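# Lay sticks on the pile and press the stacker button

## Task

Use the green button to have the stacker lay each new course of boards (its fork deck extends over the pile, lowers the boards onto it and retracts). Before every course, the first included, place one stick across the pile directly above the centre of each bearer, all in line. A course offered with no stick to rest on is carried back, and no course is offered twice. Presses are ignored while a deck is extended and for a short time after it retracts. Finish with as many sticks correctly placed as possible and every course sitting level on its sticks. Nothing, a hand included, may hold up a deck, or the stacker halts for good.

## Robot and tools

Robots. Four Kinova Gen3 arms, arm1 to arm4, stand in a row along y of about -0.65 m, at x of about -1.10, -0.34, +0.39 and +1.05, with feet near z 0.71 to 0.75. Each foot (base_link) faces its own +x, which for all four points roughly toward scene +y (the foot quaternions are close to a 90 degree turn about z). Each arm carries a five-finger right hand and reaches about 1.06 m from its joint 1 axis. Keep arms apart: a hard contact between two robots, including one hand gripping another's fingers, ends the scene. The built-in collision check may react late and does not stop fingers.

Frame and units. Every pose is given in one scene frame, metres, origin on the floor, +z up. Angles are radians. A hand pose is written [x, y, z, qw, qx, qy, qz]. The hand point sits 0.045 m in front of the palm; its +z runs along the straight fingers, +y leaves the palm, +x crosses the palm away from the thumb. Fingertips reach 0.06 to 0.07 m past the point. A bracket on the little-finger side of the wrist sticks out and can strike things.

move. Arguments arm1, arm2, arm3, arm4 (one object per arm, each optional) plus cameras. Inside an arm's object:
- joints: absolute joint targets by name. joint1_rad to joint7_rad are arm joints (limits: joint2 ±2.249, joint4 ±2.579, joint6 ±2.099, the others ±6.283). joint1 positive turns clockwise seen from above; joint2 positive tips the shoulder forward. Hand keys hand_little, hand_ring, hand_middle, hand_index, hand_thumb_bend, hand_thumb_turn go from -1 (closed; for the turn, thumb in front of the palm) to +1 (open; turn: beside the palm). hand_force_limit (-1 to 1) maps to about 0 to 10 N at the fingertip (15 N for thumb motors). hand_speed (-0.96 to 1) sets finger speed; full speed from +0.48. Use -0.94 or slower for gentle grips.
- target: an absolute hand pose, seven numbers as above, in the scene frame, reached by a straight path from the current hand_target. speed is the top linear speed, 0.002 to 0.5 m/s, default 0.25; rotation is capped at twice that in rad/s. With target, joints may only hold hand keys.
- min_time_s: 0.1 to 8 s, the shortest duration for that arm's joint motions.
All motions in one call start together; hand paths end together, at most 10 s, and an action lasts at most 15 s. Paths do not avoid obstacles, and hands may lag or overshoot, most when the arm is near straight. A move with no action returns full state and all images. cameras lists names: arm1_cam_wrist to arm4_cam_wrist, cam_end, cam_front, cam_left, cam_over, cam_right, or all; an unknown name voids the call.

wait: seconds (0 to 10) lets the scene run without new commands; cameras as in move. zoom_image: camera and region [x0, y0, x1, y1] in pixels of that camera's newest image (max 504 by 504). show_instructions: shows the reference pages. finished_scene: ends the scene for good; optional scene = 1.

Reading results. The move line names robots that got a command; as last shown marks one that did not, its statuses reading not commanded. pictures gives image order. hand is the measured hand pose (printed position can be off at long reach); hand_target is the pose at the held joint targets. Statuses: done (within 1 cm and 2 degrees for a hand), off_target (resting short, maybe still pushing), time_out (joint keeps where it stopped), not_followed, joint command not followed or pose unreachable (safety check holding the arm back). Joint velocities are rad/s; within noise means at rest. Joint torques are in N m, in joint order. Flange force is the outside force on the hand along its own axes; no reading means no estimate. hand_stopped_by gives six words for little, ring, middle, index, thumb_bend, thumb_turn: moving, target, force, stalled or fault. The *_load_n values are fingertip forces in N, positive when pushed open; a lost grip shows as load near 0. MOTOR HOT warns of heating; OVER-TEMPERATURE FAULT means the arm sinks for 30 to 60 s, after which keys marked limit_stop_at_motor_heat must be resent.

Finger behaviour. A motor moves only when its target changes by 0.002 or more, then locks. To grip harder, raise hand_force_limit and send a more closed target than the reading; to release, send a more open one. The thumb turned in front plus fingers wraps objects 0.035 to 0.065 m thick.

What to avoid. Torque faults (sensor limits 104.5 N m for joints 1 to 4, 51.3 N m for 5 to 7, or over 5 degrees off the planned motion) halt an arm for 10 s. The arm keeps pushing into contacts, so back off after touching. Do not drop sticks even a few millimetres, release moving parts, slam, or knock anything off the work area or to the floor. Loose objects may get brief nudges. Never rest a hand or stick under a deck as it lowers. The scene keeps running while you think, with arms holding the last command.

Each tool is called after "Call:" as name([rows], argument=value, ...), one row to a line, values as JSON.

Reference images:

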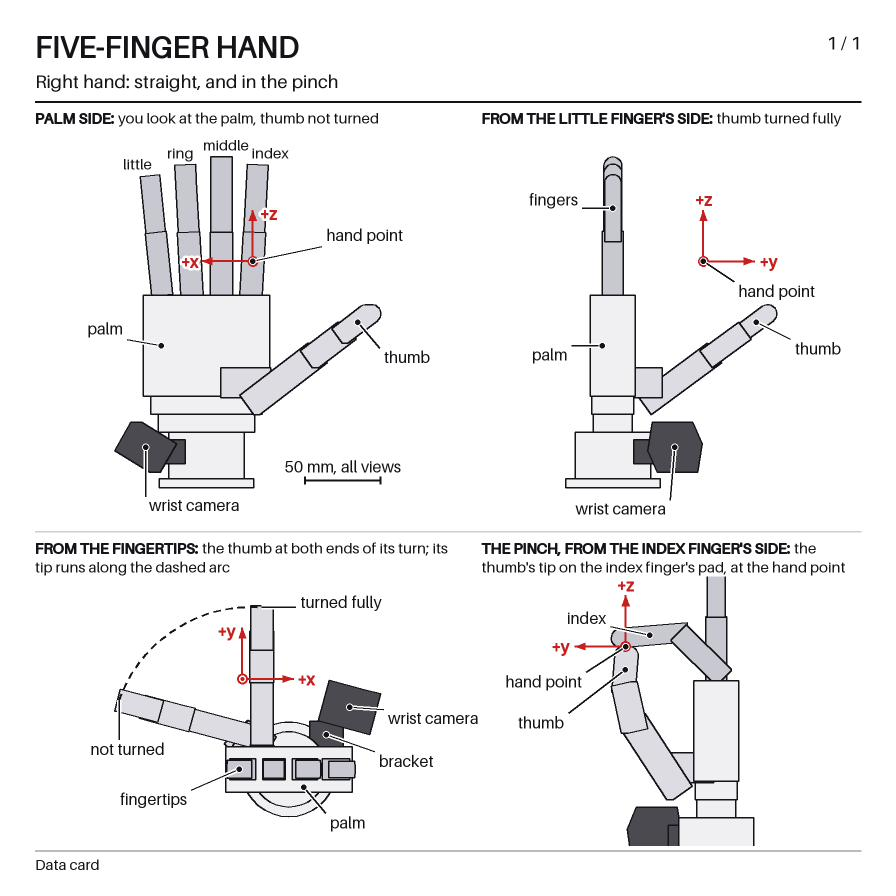

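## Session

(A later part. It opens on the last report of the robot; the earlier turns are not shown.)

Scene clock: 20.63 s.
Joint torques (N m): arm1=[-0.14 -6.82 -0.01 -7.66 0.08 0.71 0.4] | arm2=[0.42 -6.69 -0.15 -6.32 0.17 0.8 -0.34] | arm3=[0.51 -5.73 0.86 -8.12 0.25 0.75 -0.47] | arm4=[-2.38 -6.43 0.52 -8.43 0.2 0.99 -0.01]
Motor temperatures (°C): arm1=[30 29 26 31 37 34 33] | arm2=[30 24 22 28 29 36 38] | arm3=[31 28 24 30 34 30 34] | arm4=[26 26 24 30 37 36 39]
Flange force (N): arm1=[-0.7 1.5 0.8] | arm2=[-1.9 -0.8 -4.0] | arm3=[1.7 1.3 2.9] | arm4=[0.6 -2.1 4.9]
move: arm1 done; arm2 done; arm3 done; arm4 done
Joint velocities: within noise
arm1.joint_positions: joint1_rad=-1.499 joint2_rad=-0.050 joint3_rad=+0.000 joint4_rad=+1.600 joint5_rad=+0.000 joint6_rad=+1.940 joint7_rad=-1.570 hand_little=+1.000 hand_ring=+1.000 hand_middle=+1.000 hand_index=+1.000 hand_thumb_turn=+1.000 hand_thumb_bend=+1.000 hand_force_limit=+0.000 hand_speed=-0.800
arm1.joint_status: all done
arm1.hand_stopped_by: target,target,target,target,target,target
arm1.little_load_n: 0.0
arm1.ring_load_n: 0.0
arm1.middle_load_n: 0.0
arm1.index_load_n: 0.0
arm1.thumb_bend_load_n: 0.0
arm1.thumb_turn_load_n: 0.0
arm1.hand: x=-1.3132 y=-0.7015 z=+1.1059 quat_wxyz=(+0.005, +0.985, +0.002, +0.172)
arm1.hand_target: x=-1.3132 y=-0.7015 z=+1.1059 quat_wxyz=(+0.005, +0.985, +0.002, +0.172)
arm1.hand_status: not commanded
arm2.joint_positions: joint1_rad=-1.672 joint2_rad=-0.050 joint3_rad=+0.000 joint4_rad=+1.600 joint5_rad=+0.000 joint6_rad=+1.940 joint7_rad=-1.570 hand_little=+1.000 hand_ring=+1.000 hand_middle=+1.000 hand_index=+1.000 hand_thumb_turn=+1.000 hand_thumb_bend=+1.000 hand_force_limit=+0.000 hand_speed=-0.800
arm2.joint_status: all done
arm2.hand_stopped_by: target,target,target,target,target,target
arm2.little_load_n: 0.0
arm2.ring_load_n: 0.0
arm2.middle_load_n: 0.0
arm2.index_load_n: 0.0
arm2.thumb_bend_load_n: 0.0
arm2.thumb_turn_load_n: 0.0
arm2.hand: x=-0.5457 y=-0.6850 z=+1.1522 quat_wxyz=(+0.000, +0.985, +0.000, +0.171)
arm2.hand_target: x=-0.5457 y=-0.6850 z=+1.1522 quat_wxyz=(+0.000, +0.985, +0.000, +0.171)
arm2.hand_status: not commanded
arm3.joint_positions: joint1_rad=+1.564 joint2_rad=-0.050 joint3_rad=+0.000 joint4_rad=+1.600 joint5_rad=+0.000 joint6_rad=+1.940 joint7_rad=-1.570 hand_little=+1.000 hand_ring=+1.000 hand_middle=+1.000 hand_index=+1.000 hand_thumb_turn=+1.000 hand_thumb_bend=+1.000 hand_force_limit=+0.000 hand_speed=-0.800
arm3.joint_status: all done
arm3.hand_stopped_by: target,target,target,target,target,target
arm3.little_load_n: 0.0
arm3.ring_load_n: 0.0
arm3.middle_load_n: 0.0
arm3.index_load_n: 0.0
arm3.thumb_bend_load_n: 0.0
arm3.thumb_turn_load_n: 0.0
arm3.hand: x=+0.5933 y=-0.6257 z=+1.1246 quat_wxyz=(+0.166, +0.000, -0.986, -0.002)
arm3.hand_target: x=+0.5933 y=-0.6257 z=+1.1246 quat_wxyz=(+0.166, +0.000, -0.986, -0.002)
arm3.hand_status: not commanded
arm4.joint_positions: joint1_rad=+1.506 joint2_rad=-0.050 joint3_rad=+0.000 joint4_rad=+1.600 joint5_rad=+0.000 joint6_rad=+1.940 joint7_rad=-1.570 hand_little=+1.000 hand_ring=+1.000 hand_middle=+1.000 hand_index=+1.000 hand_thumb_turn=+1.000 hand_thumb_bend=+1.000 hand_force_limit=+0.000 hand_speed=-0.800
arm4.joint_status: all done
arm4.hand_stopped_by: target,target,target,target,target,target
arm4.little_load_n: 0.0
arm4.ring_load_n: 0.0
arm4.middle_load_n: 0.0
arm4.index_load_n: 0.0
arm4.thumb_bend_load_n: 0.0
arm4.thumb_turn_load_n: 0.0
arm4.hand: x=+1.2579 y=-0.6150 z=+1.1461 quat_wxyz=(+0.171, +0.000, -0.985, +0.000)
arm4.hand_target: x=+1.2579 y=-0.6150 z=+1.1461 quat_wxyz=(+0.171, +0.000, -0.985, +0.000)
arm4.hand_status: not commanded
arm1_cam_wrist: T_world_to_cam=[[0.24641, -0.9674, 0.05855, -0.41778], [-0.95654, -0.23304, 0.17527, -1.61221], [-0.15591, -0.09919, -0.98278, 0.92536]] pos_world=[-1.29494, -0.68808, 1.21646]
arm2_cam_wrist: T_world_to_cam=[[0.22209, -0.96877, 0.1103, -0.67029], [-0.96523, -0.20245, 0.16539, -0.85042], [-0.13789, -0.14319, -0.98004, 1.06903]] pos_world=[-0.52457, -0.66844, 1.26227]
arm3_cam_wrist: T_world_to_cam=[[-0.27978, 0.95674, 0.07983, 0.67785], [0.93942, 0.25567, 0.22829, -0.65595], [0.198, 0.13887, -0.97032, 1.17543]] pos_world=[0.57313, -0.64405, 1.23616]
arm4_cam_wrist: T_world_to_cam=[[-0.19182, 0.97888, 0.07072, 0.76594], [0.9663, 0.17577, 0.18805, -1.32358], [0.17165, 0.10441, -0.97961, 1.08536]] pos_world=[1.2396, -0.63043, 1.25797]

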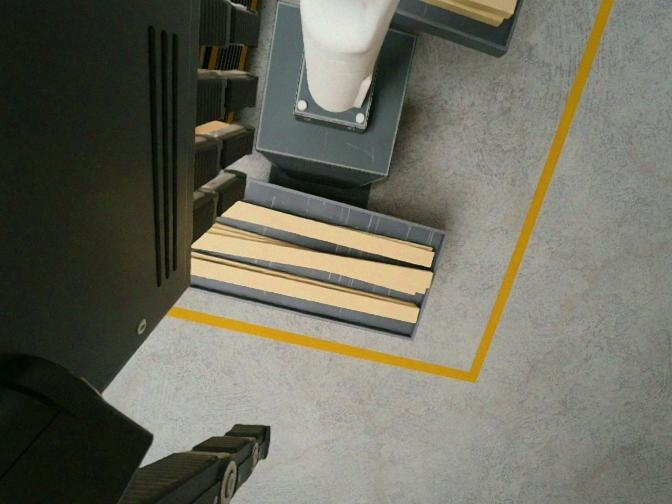

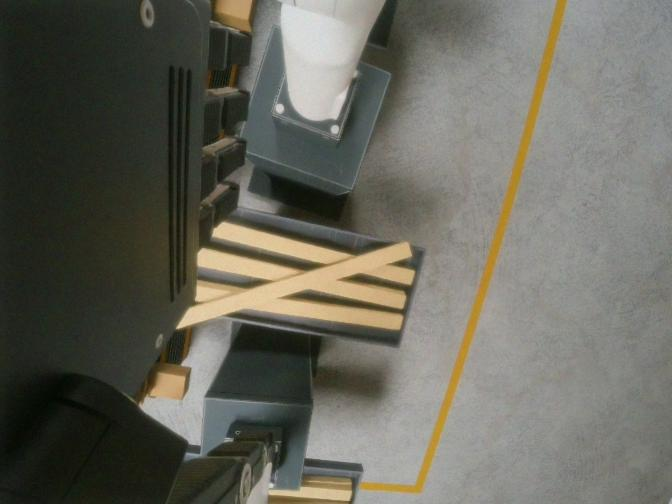

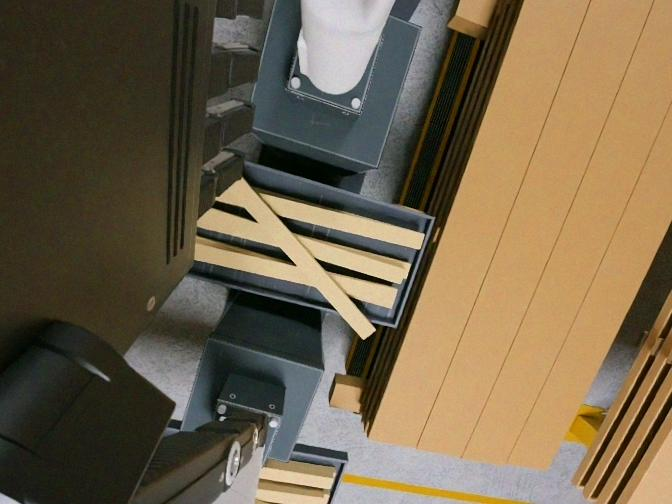

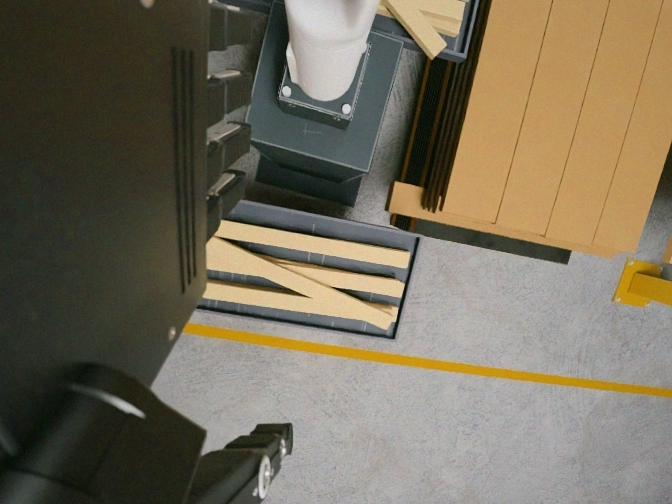

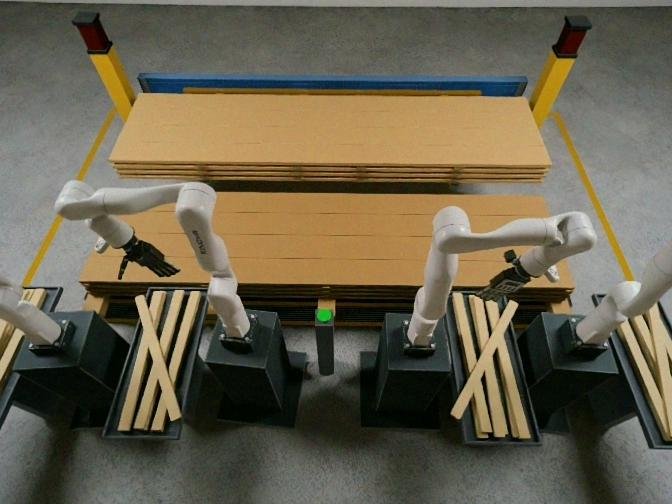

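Call:
zoom_image(camera="arm1_cam_wrist", region=[180, 160, 460, 350])

Call:
zoom_image(camera="arm2_cam_wrist", region=[170, 190, 450, 380])

Call:
zoom_image(camera="arm3_cam_wrist", region=[180, 150, 460, 350])

Call:
zoom_image(camera="arm4_cam_wrist", region=[190, 180, 450, 360])

Scaled by 1.800 from the camera's image (finer frame: 960x720).

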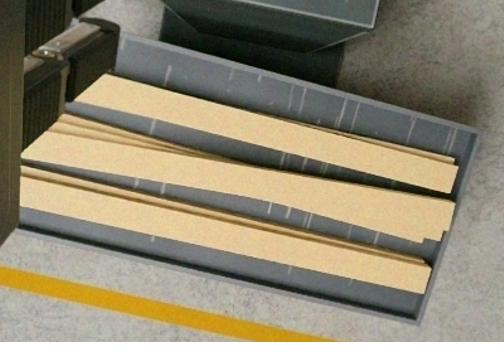

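Scaled by 1.800 from the camera's image (finer frame: 960x720).

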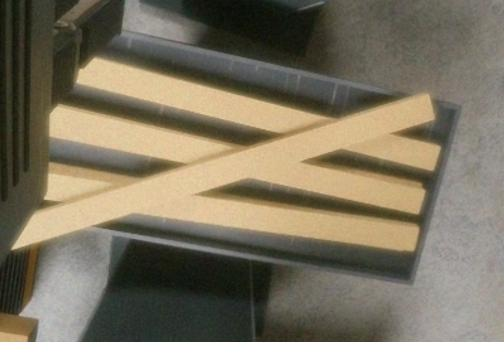

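Scaled by 1.800 from the camera's image (finer frame: 960x720).

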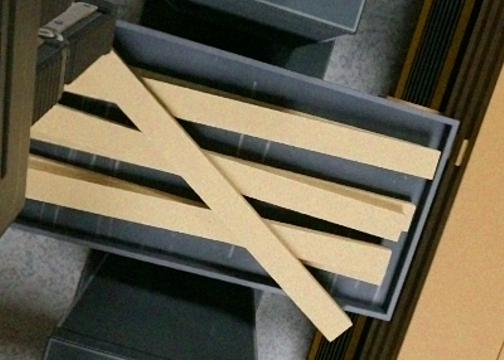

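Scaled by 1.938 from the camera's image (finer frame: 960x720).

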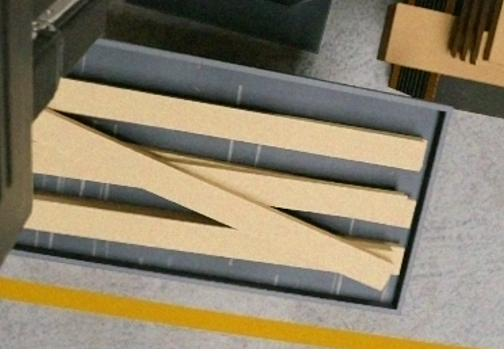

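Call:
move(arm1={"joints":{"hand_speed":0.3,"hand_thumb_turn":-1,"hand_little":0.4,"hand_ring":0.4,"hand_middle":0.4,"hand_index":0.4}}, arm2={"target":[-0.76,-0.70,0.80,0.237,-0.479,0.809,-0.246],"speed":0.25,"joints":{"hand_speed":0.3,"hand_thumb_turn":-1,"hand_little":0.4,"hand_ring":0.4,"hand_middle":0.4,"hand_index":0.4}}, arm3={"joints":{"hand_speed":0.3,"hand_thumb_turn":-1,"hand_little":0.4,"hand_ring":0.4,"hand_middle":0.4,"hand_index":0.4}}, arm4={"joints":{"hand_speed":0.3,"hand_thumb_turn":-1,"hand_little":0.4,"hand_ring":0.4,"hand_middle":0.4,"hand_index":0.4}}, cameras=["arm2_cam_wrist","cam_over","cam_left","cam_front"])

Scene clock: 27.27 s.
Joint torques (N m): arm1=[-0.14 -6.81 0.03 -7.68 0.04 0.71 0.41] | arm2=[0.44 -21.79 0.95 -3.95 -0.11 1.55 -0.35] | arm3=[0.55 -5.69 0.85 -8.11 0.21 0.8 -0.44] | arm4=[-2.39 -6.49 0.54 -8.31 0.27 0.98 -0.02]
Motor temperatures (°C): arm1=[30 29 26 31 37 34 33] | arm2=[30 24 22 28 29 36 38] | arm3=[31 28 24 30 34 30 34] | arm4=[26 26 24 30 37 36 39]
Flange force (N): arm1=[-0.7 1.6 0.9] | arm2=[3.3 4.6 -2.4] | arm3=[1.7 1.4 3.1] | arm4=[0.4 -2.1 4.3]
move: arm1 done; arm2 done; arm3 done; arm4 done
Joint velocities: within noise
arm1.joint_positions: joint1_rad=-1.499 joint2_rad=-0.050 joint3_rad=+0.000 joint4_rad=+1.600 joint5_rad=+0.000 joint6_rad=+1.940 joint7_rad=-1.570 hand_little=+0.400 hand_ring=+0.400 hand_middle=+0.400 hand_index=+0.400 hand_thumb_turn=-1.000 hand_thumb_bend=+1.000 hand_force_limit=+0.000 hand_speed=+0.300
arm1.joint_status: all done
arm1.hand_stopped_by: target,target,target,target,target,target
arm1.little_load_n: 0.0
arm1.ring_load_n: 0.0
arm1.middle_load_n: 0.0
arm1.index_load_n: 0.0
arm1.thumb_bend_load_n: 0.0
arm1.thumb_turn_load_n: 0.5
arm1.hand: x=-1.3132 y=-0.7015 z=+1.1059 quat_wxyz=(+0.005, +0.985, +0.002, +0.172)
arm1.hand_target: x=-1.3132 y=-0.7015 z=+1.1059 quat_wxyz=(+0.005, +0.985, +0.002, +0.172)
arm1.hand_status: not commanded
arm2.joint_positions: joint1_rad=-1.892 joint2_rad=+0.998 joint3_rad=+0.200 joint4_rad=+1.243 joint5_rad=-0.372 joint6_rad=+1.605 joint7_rad=-3.573 hand_little=+0.400 hand_ring=+0.400 hand_middle=+0.400 hand_index=+0.400 hand_thumb_turn=-1.000 hand_thumb_bend=+1.000 hand_force_limit=+0.000 hand_speed=+0.300
arm2.joint_status: all done
arm2.hand_stopped_by: target,target,target,target,target,target
arm2.little_load_n: 0.0
arm2.ring_load_n: 0.0
arm2.middle_load_n: 0.0
arm2.index_load_n: 0.0
arm2.thumb_bend_load_n: 0.0
arm2.thumb_turn_load_n: 0.0
arm2.hand: x=-0.7600 y=-0.7000 z=+0.8000 quat_wxyz=(-0.237, +0.479, -0.809, +0.246)
arm2.hand_target: x=-0.7600 y=-0.7000 z=+0.8000 quat_wxyz=(-0.237, +0.479, -0.809, +0.246)
arm2.hand_status: done (0.000 m and 0.0 deg from the pose sent, 0.413 m and 118.2 deg at the start)
arm3.joint_positions: joint1_rad=+1.564 joint2_rad=-0.050 joint3_rad=+0.000 joint4_rad=+1.600 joint5_rad=+0.000 joint6_rad=+1.940 joint7_rad=-1.570 hand_little=+0.400 hand_ring=+0.400 hand_middle=+0.400 hand_index=+0.400 hand_thumb_turn=-1.000 hand_thumb_bend=+1.000 hand_force_limit=+0.000 hand_speed=+0.300
arm3.joint_status: all done
arm3.hand_stopped_by: target,target,target,target,target,target
arm3.little_load_n: 0.0
arm3.ring_load_n: 0.0
arm3.middle_load_n: 0.0
arm3.index_load_n: 0.0
arm3.thumb_bend_load_n: 0.0
arm3.thumb_turn_load_n: 0.0
arm3.hand: x=+0.5933 y=-0.6257 z=+1.1246 quat_wxyz=(+0.166, +0.000, -0.986, -0.002)
arm3.hand_target: x=+0.5933 y=-0.6257 z=+1.1246 quat_wxyz=(+0.166, +0.000, -0.986, -0.002)
arm3.hand_status: not commanded
arm4.joint_positions: joint1_rad=+1.506 joint2_rad=-0.050 joint3_rad=+0.000 joint4_rad=+1.600 joint5_rad=+0.000 joint6_rad=+1.940 joint7_rad=-1.570 hand_little=+0.400 hand_ring=+0.400 hand_middle=+0.400 hand_index=+0.400 hand_thumb_turn=-1.000 hand_thumb_bend=+1.000 hand_force_limit=+0.000 hand_speed=+0.300
arm4.joint_status: all done
arm4.hand_stopped_by: target,target,target,target,target,target
arm4.little_load_n: 0.0
arm4.ring_load_n: 0.5
arm4.middle_load_n: 0.0
arm4.index_load_n: 0.0
arm4.thumb_bend_load_n: 0.0
arm4.thumb_turn_load_n: 0.0
arm4.hand: x=+1.2579 y=-0.6150 z=+1.1461 quat_wxyz=(+0.171, +0.000, -0.985, +0.000)
arm4.hand_target: x=+1.2579 y=-0.6150 z=+1.1461 quat_wxyz=(+0.171, +0.000, -0.985, +0.000)
arm4.hand_status: not commanded
pictures: arm2_cam_wrist, cam_front, cam_left, cam_over
arm2_cam_wrist: T_world_to_cam=[[-0.76126, 0.19321, -0.619, 0.05114], [-0.06502, 0.92702, 0.36933, 0.30958], [0.64518, 0.3214, -0.69314, 1.38307]] pos_world=[-0.83327, -0.74139, 0.87598]

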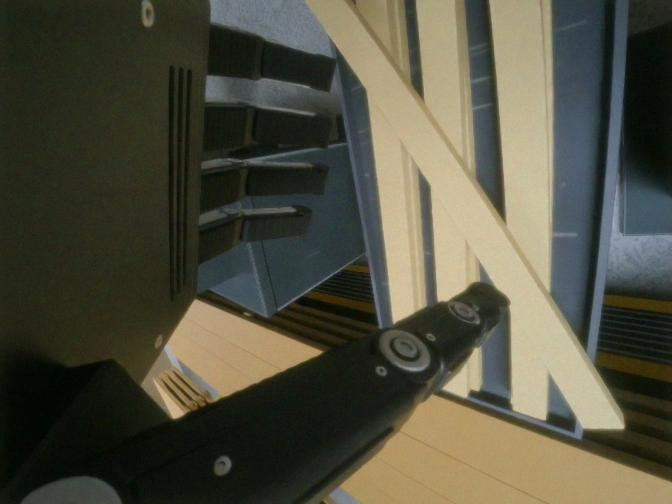

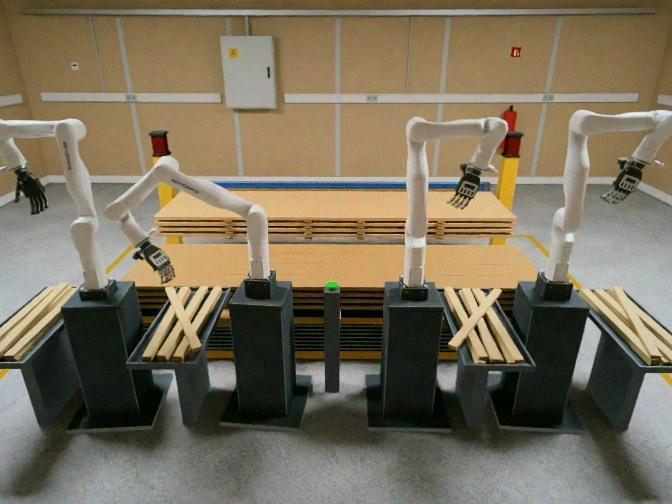

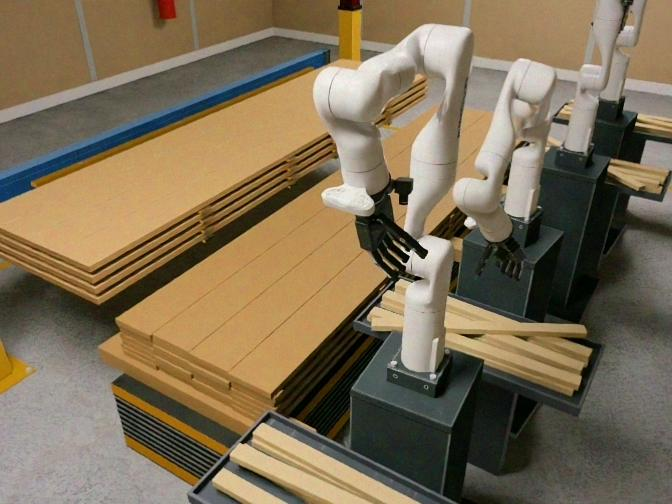

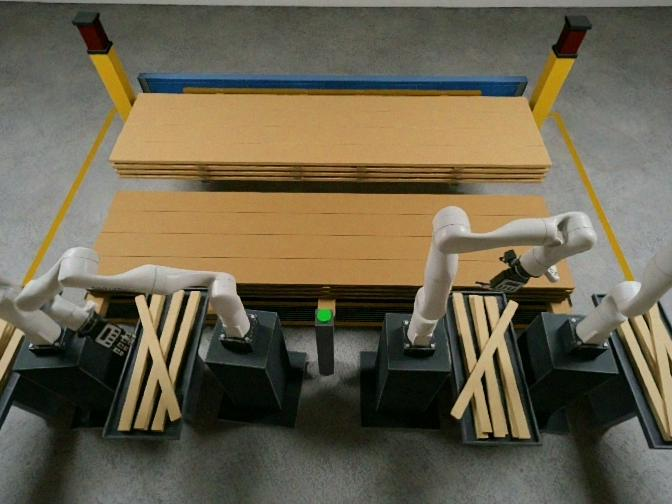

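Call:
move(arm2={"target":[-0.7255,-0.673,0.64,0.2942,-0.8082,0.4798,-0.1747],"speed":0.2}, cameras=["arm2_cam_wrist","cam_over","cam_left","cam_front"])

Call:
zoom_image(camera="cam_left", region=[340, 220, 620, 430])

Call:
zoom_image(camera="cam_front", region=[100, 240, 260, 380])

Scene clock: 30.90 s.
Joint torques (N m): arm1=[-0.18 -6.79 -0.02 -7.67 0.05 0.77 0.47] | arm2=[0.46 -20.59 1.23 -1.34 0.43 1.56 -0.34] | arm3=[0.56 -5.75 0.81 -8.06 0.23 0.79 -0.42] | arm4=[-2.34 -6.46 0.46 -8.4 0.24 1 -0.03]
Motor temperatures (°C): arm1=[30 29 26 31 37 34 33] | arm2=[30 24 22 28 29 36 38] | arm3=[31 28 24 30 34 30 34] | arm4=[26 26 24 30 37 36 39]
Flange force (N): arm1=[-0.7 1.6 1.1] | arm2=[-0.9 5.1 -0.7] | arm3=[1.5 1.4 2.8] | arm4=[0.5 -2.2 4.8]
move: arm2 done
Joint velocities: within noise
arm1, arm3, arm4: as last shown
arm1.thumb_turn_load_n: 0.0
arm2.joint_positions: joint1_rad=-2.010 joint2_rad=+1.173 joint3_rad=+0.085 joint4_rad=+1.494 joint5_rad=+0.068 joint6_rad=+1.164 joint7_rad=-2.967 hand_little=+0.400 hand_ring=+0.400 hand_middle=+0.400 hand_index=+0.400 hand_thumb_turn=-1.000 hand_thumb_bend=+1.000 hand_force_limit=+0.000 hand_speed=+0.300
arm2.joint_status: not commanded
arm2.hand_stopped_by: target,target,target,target,target,target
arm2.little_load_n: 0.0
arm2.ring_load_n: 0.0
arm2.middle_load_n: 0.0
arm2.index_load_n: 0.0
arm2.thumb_bend_load_n: 0.0
arm2.thumb_turn_load_n: 0.0
arm2.hand: x=-0.7255 y=-0.6730 z=+0.6400 quat_wxyz=(-0.294, +0.808, -0.480, +0.175)
arm2.hand_target: x=-0.7255 y=-0.6730 z=+0.6400 quat_wxyz=(-0.294, +0.808, -0.480, +0.175)
arm2.hand_status: done (0.000 m and 0.0 deg from the pose sent, 0.166 m and 54.9 deg at the start)
arm4.ring_load_n: 0.0
pictures: arm2_cam_wrist, cam_front, cam_left, cam_over
arm2_cam_wrist: T_world_to_cam=[[-0.55036, -0.58029, -0.6003, -0.40632], [-0.81592, 0.52633, 0.23927, -0.38535], [0.17711, 0.62148, -0.76314, 1.14838]] pos_world=[-0.74143, -0.74667, 0.72466]

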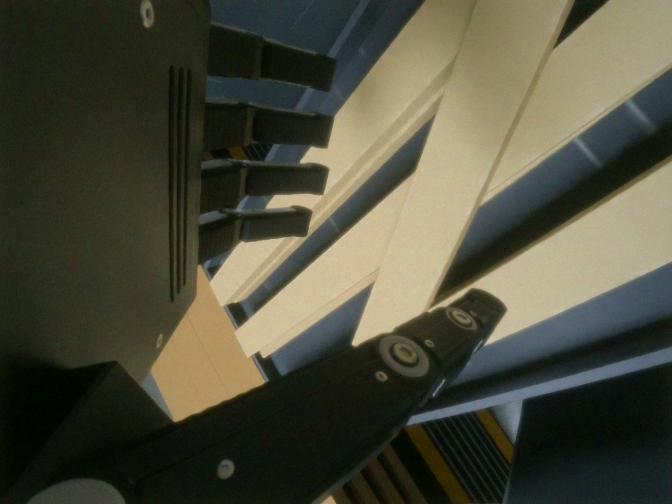

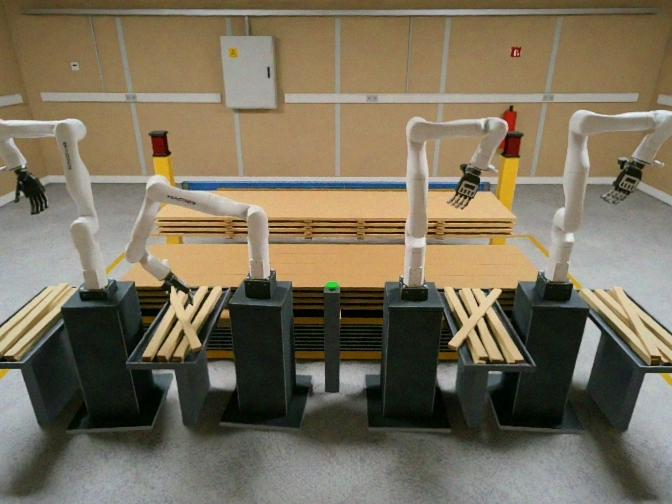

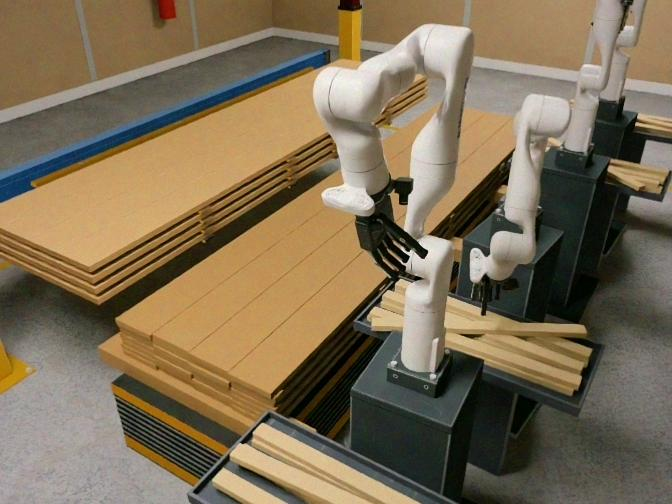

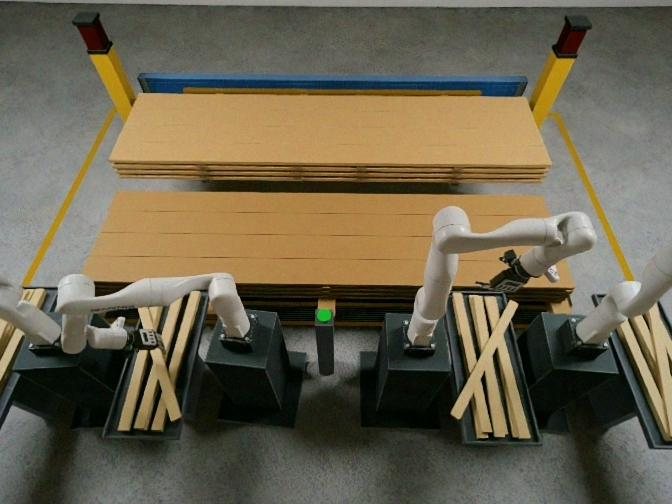

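Scaled by 1.800 from the camera's image (finer frame: 960x720).

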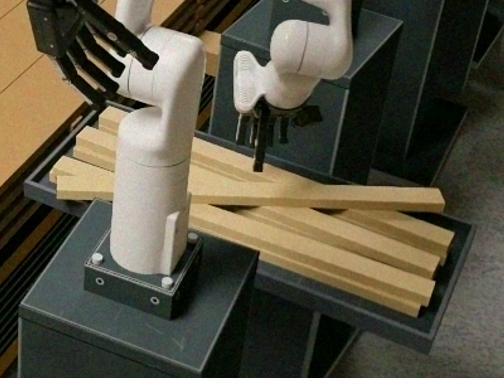

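Scaled by 3.150 from the camera's image (finer frame: 960x720).

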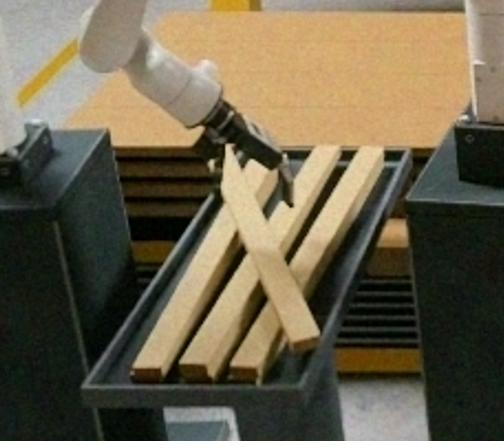

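Call:
move(arm2={"target":[-0.7305,-0.6674,0.60,0.3497,-0.7854,0.4663,-0.2076],"speed":0.1}, cameras=["arm2_cam_wrist","cam_over","cam_left","cam_front"])

Call:
zoom_image(camera="arm2_cam_wrist", region=[190, 0, 672, 400])

Call:
zoom_image(camera="cam_left", region=[400, 220, 620, 400])

Scene clock: 35.37 s.
Joint torques (N m): arm1=[-0.14 -6.88 0.03 -7.68 0.07 0.77 0.42] | arm2=[0.42 -21.82 1.36 -1.52 0.48 1.79 -0.34] | arm3=[0.55 -5.76 0.83 -8.12 0.25 0.78 -0.47] | arm4=[-2.4 -6.52 0.51 -8.3 0.27 0.97 0.01]
Motor temperatures (°C): arm1=[30 29 26 31 37 34 33] | arm2=[30 24 22 28 29 36 38] | arm3=[31 28 24 30 34 30 34] | arm4=[26 26 24 30 37 36 39]
Flange force (N): arm1=[-0.9 1.6 1.0] | arm2=[-1.1 5.7 -1.5] | arm3=[1.5 1.3 3.0] | arm4=[0.3 -2.1 4.2]
move: arm2 done
Joint velocities: within noise
arm1, arm3, arm4: as last shown
arm2.joint_positions: joint1_rad=-2.013 joint2_rad=+1.359 joint3_rad=+0.096 joint4_rad=+1.248 joint5_rad=+0.070 joint6_rad=+1.361 joint7_rad=-2.965 hand_little=+0.400 hand_ring=+0.400 hand_middle=+0.400 hand_index=+0.400 hand_thumb_turn=-1.000 hand_thumb_bend=+1.000 hand_force_limit=+0.000 hand_speed=+0.300
arm2.joint_status: not commanded
arm2.hand_stopped_by: target,target,target,target,target,target
arm2.little_load_n: 0.0
arm2.ring_load_n: 0.0
arm2.middle_load_n: 0.0
arm2.index_load_n: 0.0
arm2.thumb_bend_load_n: 0.0
arm2.thumb_turn_load_n: 0.0
arm2.hand: x=-0.7305 y=-0.6674 z=+0.6000 quat_wxyz=(-0.350, +0.786, -0.466, +0.208)
arm2.hand_target: x=-0.7305 y=-0.6674 z=+0.6000 quat_wxyz=(-0.350, +0.786, -0.466, +0.208)
arm2.hand_status: done (0.000 m and 0.0 deg from the pose sent, 0.041 m and 8.0 deg at the start)
arm3.ring_load_n: 0.5
pictures: arm2_cam_wrist, cam_front, cam_left, cam_over
arm2_cam_wrist: T_world_to_cam=[[-0.47055, -0.53675, -0.70035, -0.28244], [-0.84122, 0.51245, 0.17247, -0.3704], [0.26632, 0.6703, -0.69266, 1.17073]] pos_world=[-0.75628, -0.74653, 0.67698]

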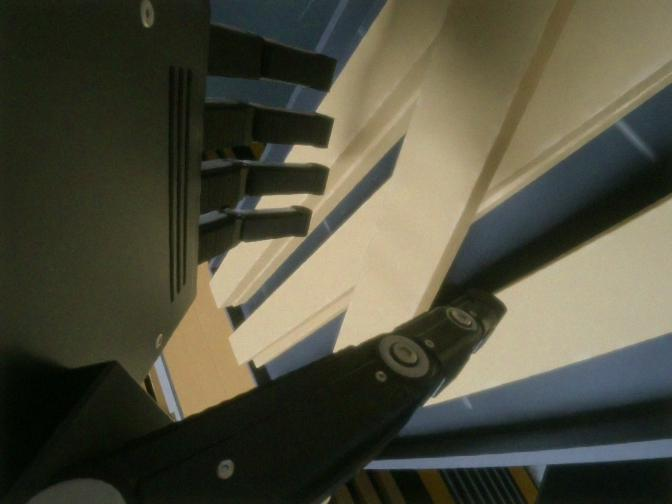

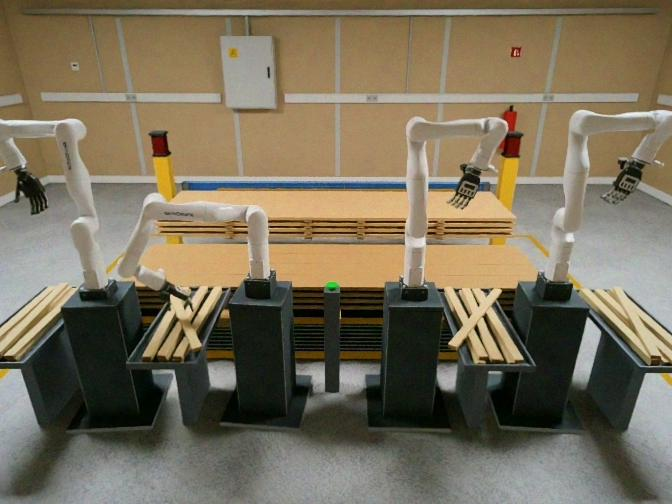

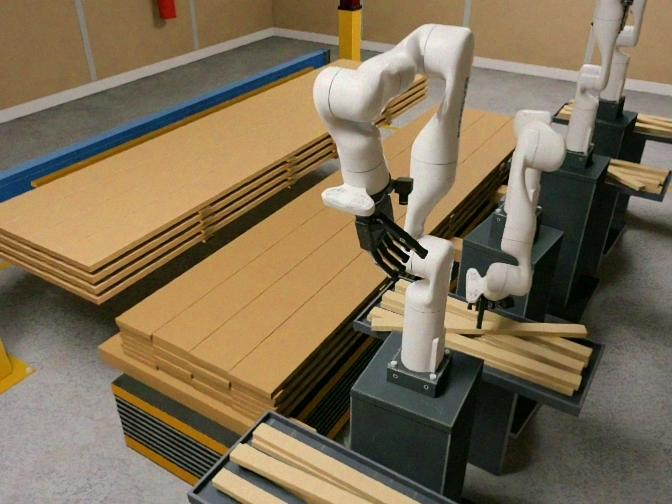

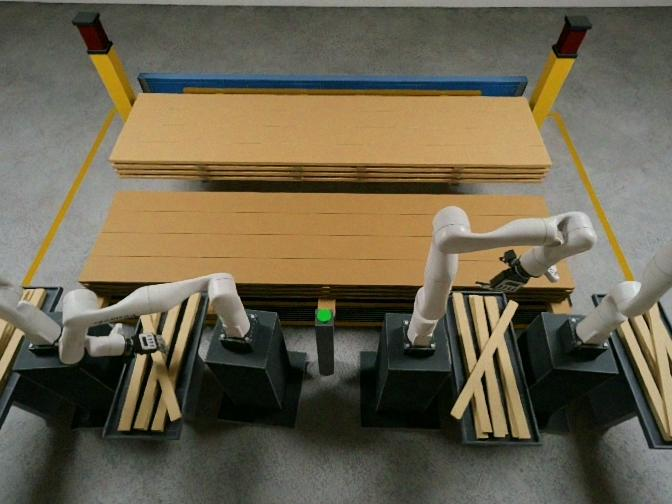

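Scaled by 1.046 from the camera's image (finer frame: 960x720).

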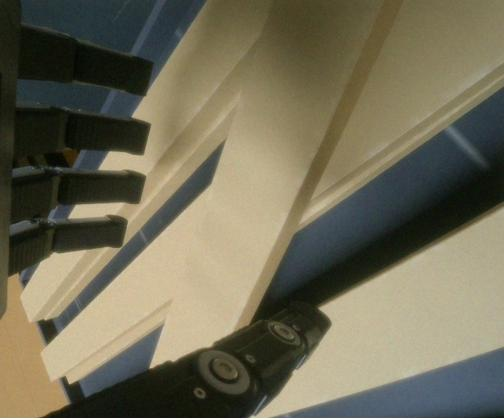

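Scaled by 2.291 from the camera's image (finer frame: 960x720).

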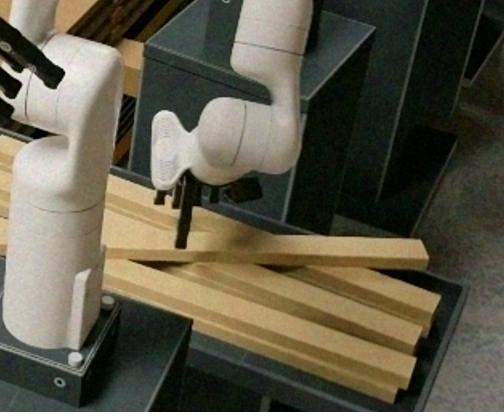

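Call:
move(arm2={"target":[-0.728,-0.666,0.570,0.3497,-0.7854,0.4663,-0.2076],"speed":0.06}, cameras=["arm2_cam_wrist","cam_left","cam_front"])

Call:
zoom_image(camera="arm2_cam_wrist", region=[190, 0, 672, 400])

Call:
zoom_image(camera="cam_left", region=[440, 260, 560, 360])

Call:
zoom_image(camera="cam_front", region=[130, 260, 230, 350])

Scene clock: 37.27 s.
Joint torques (N m): arm1=[-0.2 -6.78 -0.02 -7.68 0.05 0.72 0.43] | arm2=[0.48 -21.88 1.37 -1.33 0.48 1.8 -0.36] | arm3=[0.55 -5.7 0.84 -8.12 0.25 0.82 -0.42] | arm4=[-2.3 -6.45 0.6 -8.32 0.27 1 -0.01]
Motor temperatures (°C): arm1=[30 29 26 32 37 34 33] | arm2=[30 24 22 28 29 36 38] | arm3=[31 28 24 30 34 30 34] | arm4=[26 26 24 30 37 36 39]
Flange force (N): arm1=[-0.6 1.5 1.0] | arm2=[-1.0 5.9 -1.3] | arm3=[1.7 1.5 3.2] | arm4=[0.5 -1.8 4.5]
move: arm2 done
Joint velocities: within noise
arm1, arm3, arm4: as last shown
arm2.joint_positions: joint1_rad=-2.010 joint2_rad=+1.421 joint3_rad=+0.094 joint4_rad=+1.215 joint5_rad=+0.068 joint6_rad=+1.334 joint7_rad=-2.969 hand_little=+0.400 hand_ring=+0.400 hand_middle=+0.400 hand_index=+0.400 hand_thumb_turn=-1.000 hand_thumb_bend=+1.000 hand_force_limit=+0.000 hand_speed=+0.300
arm2.joint_status: not commanded
arm2.hand_stopped_by: target,target,target,target,target,target
arm2.little_load_n: 0.0
arm2.ring_load_n: 0.0
arm2.middle_load_n: 0.0
arm2.index_load_n: -0.5
arm2.thumb_bend_load_n: 0.0
arm2.thumb_turn_load_n: 0.0
arm2.hand: x=-0.7280 y=-0.6660 z=+0.5700 quat_wxyz=(-0.350, +0.786, -0.466, +0.208)
arm2.hand_target: x=-0.7280 y=-0.6660 z=+0.5700 quat_wxyz=(-0.350, +0.786, -0.466, +0.208)
arm2.hand_status: done (0.000 m and 0.0 deg from the pose sent, 0.030 m and 0.0 deg at the start)
arm3.ring_load_n: 0.0
pictures: arm2_cam_wrist, cam_front, cam_left
arm2_cam_wrist: T_world_to_cam=[[-0.47058, -0.53669, -0.70037, -0.30149], [-0.84118, 0.51253, 0.17244, -0.36373], [0.26641, 0.67028, -0.69264, 1.14839]] pos_world=[-0.75378, -0.74513, 0.64698]

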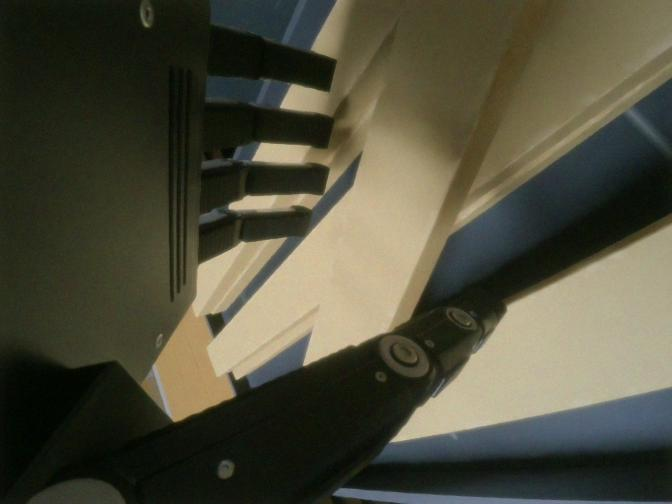

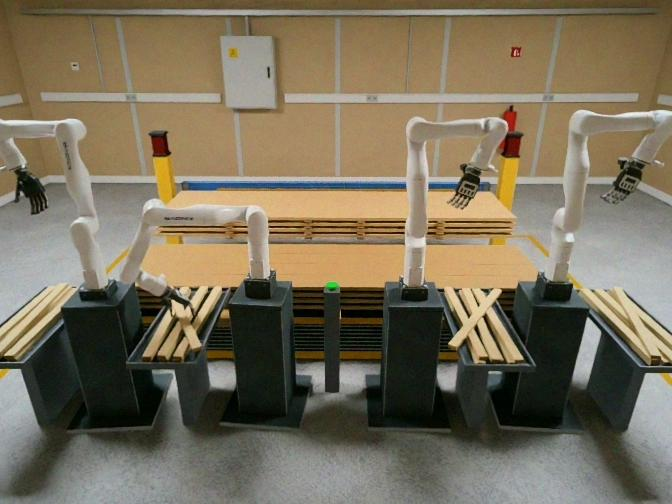

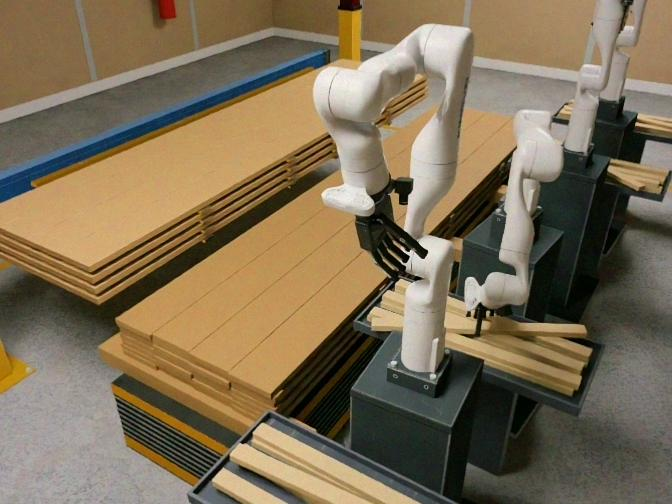

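Scaled by 1.046 from the camera's image (finer frame: 960x720).

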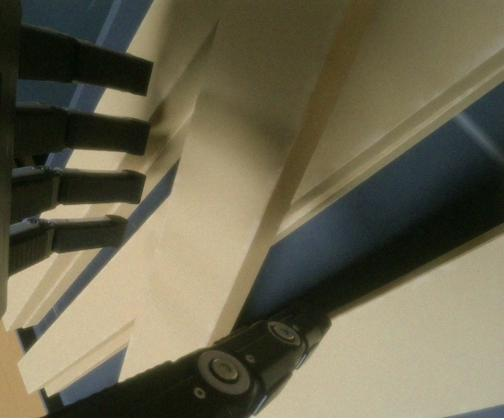

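Scaled by 4.200 from the camera's image (finer frame: 960x720).

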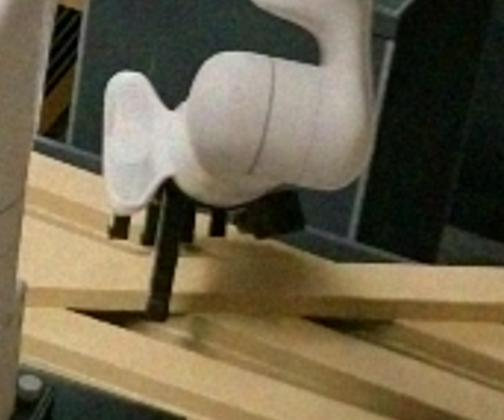

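Scaled by 5.040 from the camera's image (finer frame: 960x720).

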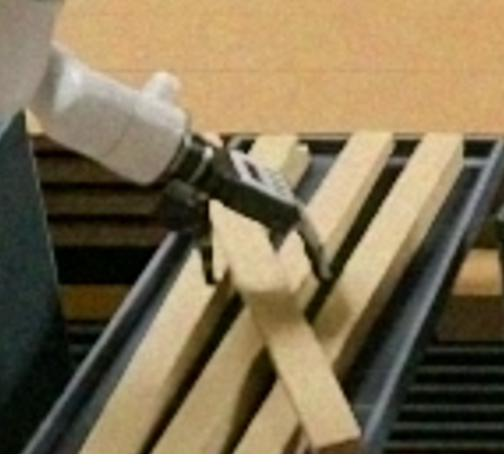

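Call:
move(arm2={"target":[-0.728,-0.666,0.562,0.3497,-0.7854,0.4663,-0.2076],"speed":0.04})

Call:
move(arm2={"joints":{"hand_speed":-0.85,"hand_force_limit":-0.2,"hand_little":0.0,"hand_ring":0.0,"hand_middle":0.0,"hand_index":0.0}}, cameras=["arm2_cam_wrist","cam_left"])

Call:
zoom_image(camera="arm2_cam_wrist", region=[190, 0, 672, 400])

Call:
zoom_image(camera="cam_left", region=[440, 260, 560, 360])

Scene clock: 40.07 s.
Joint torques (N m): arm1=[-0.13 -6.79 -0.01 -7.69 0.05 0.72 0.38] | arm2=[0.48 -21.87 1.36 -1.28 0.45 1.82 -0.34] | arm3=[0.54 -5.73 0.82 -8.13 0.21 0.81 -0.43] | arm4=[-2.4 -6.45 0.52 -8.32 0.25 0.94 -0.04]
Motor temperatures (°C): arm1=[30 29 26 32 37 34 33] | arm2=[30 24 22 28 29 36 38] | arm3=[31 28 24 30 34 30 34] | arm4=[26 26 24 30 37 36 39]
Flange force (N): arm1=[-0.6 1.4 1.0] | arm2=[-1.0 6.0 -1.3] | arm3=[1.6 1.4 3.2] | arm4=[0.5 -2.2 4.3]
move: arm2 done
Joint velocities: within noise
arm1, arm3, arm4: as last shown
arm2.joint_positions: joint1_rad=-2.010 joint2_rad=+1.439 joint3_rad=+0.093 joint4_rad=+1.201 joint5_rad=+0.067 joint6_rad=+1.330 joint7_rad=-2.971 hand_little=+0.400 hand_ring=+0.400 hand_middle=+0.400 hand_index=+0.400 hand_thumb_turn=-1.000 hand_thumb_bend=+1.000 hand_force_limit=+0.000 hand_speed=+0.300
arm2.joint_status: not commanded
arm2.hand_stopped_by: target,target,target,target,target,target
arm2.little_load_n: 0.0
arm2.ring_load_n: 0.0
arm2.middle_load_n: 0.0
arm2.index_load_n: 0.0
arm2.thumb_bend_load_n: 0.0
arm2.thumb_turn_load_n: 0.0
arm2.hand: x=-0.7280 y=-0.6660 z=+0.5620 quat_wxyz=(-0.350, +0.786, -0.466, +0.208)
arm2.hand_target: x=-0.7280 y=-0.6660 z=+0.5620 quat_wxyz=(-0.350, +0.786, -0.466, +0.208)
arm2.hand_status: done (0.000 m and 0.0 deg from the pose sent, 0.008 m and 0.0 deg at the start)
arm4.little_load_n: 0.5
arm4.ring_load_n: 0.5
pictures: none

Scene clock: 41.50 s.
Joint torques (N m): arm1=[-0.17 -6.8 -0.02 -7.72 0.06 0.76 0.42] | arm2=[0.41 -22.06 1.36 -1.49 0.49 1.63 -0.35] | arm3=[0.51 -5.71 0.85 -8.13 0.22 0.77 -0.44] | arm4=[-2.38 -6.38 0.47 -8.42 0.28 0.92 -0.01]
Motor temperatures (°C): arm1=[30 29 26 32 37 34 33] | arm2=[30 24 22 28 29 36 38] | arm3=[31 28 24 30 34 30 34] | arm4=[26 26 24 30 37 36 39]
Flange force (N): arm1=[-0.7 1.5 1.2] | arm2=[-1.1 5.9 -1.2] | arm3=[1.7 1.4 3.0] | arm4=[0.8 -2.1 4.7]
move: arm2 done
Joint velocities: within noise
arm1, arm3, arm4: as last shown
arm1.little_load_n: 0.5
arm1.thumb_bend_load_n: 0.5
arm1.thumb_turn_load_n: 0.5
arm2.joint_positions: joint1_rad=-2.009 joint2_rad=+1.439 joint3_rad=+0.093 joint4_rad=+1.201 joint5_rad=+0.067 joint6_rad=+1.330 joint7_rad=-2.971 hand_little=+0.000 hand_ring=+0.000 hand_middle=+0.000 hand_index=+0.000 hand_thumb_turn=-1.000 hand_thumb_bend=+1.000 hand_force_limit=-0.200 hand_speed=-0.850
arm2.joint_status: all done
arm2.hand_stopped_by: target,target,target,target,target,target
arm2.little_load_n: 0.0
arm2.ring_load_n: 0.0
arm2.middle_load_n: 0.5
arm2.index_load_n: 0.0
arm2.thumb_bend_load_n: 0.0
arm2.thumb_turn_load_n: 0.0
arm2.hand: x=-0.7280 y=-0.6660 z=+0.5620 quat_wxyz=(-0.350, +0.786, -0.466, +0.208)
arm2.hand_target: x=-0.7280 y=-0.6660 z=+0.5620 quat_wxyz=(-0.350, +0.786, -0.466, +0.208)
arm2.hand_status: not commanded
arm4.little_load_n: 0.0
arm4.ring_load_n: 0.0
arm2_cam_wrist: T_world_to_cam=[[-0.47058, -0.53669, -0.70037, -0.3071], [-0.84118, 0.51253, 0.17244, -0.36235], [0.26641, 0.67028, -0.69264, 1.14285]] pos_world=[-0.75378, -0.74513, 0.63898]

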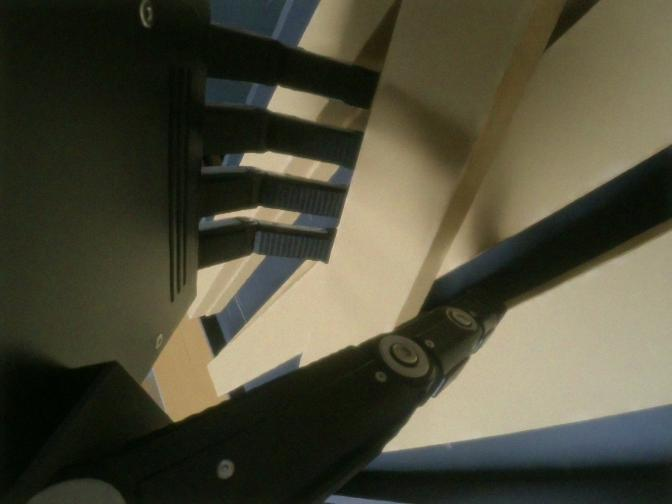

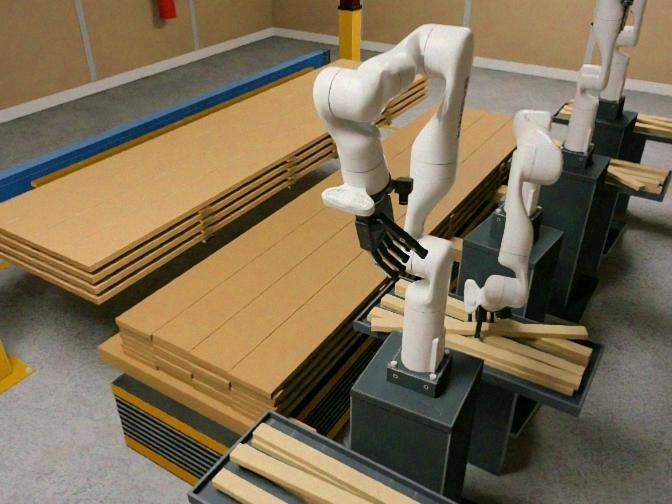

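Scaled by 1.046 from the camera's image (finer frame: 960x720).

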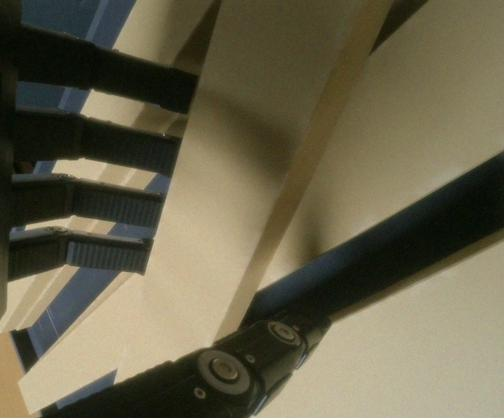

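Scaled by 4.200 from the camera's image (finer frame: 960x720).

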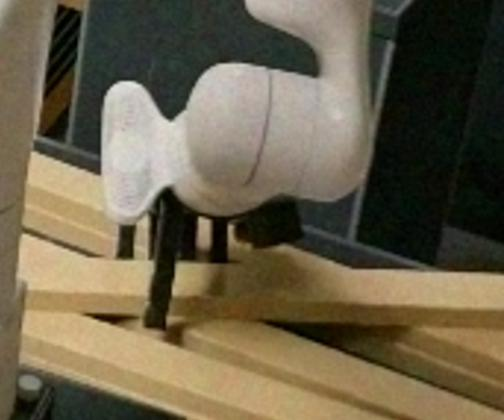

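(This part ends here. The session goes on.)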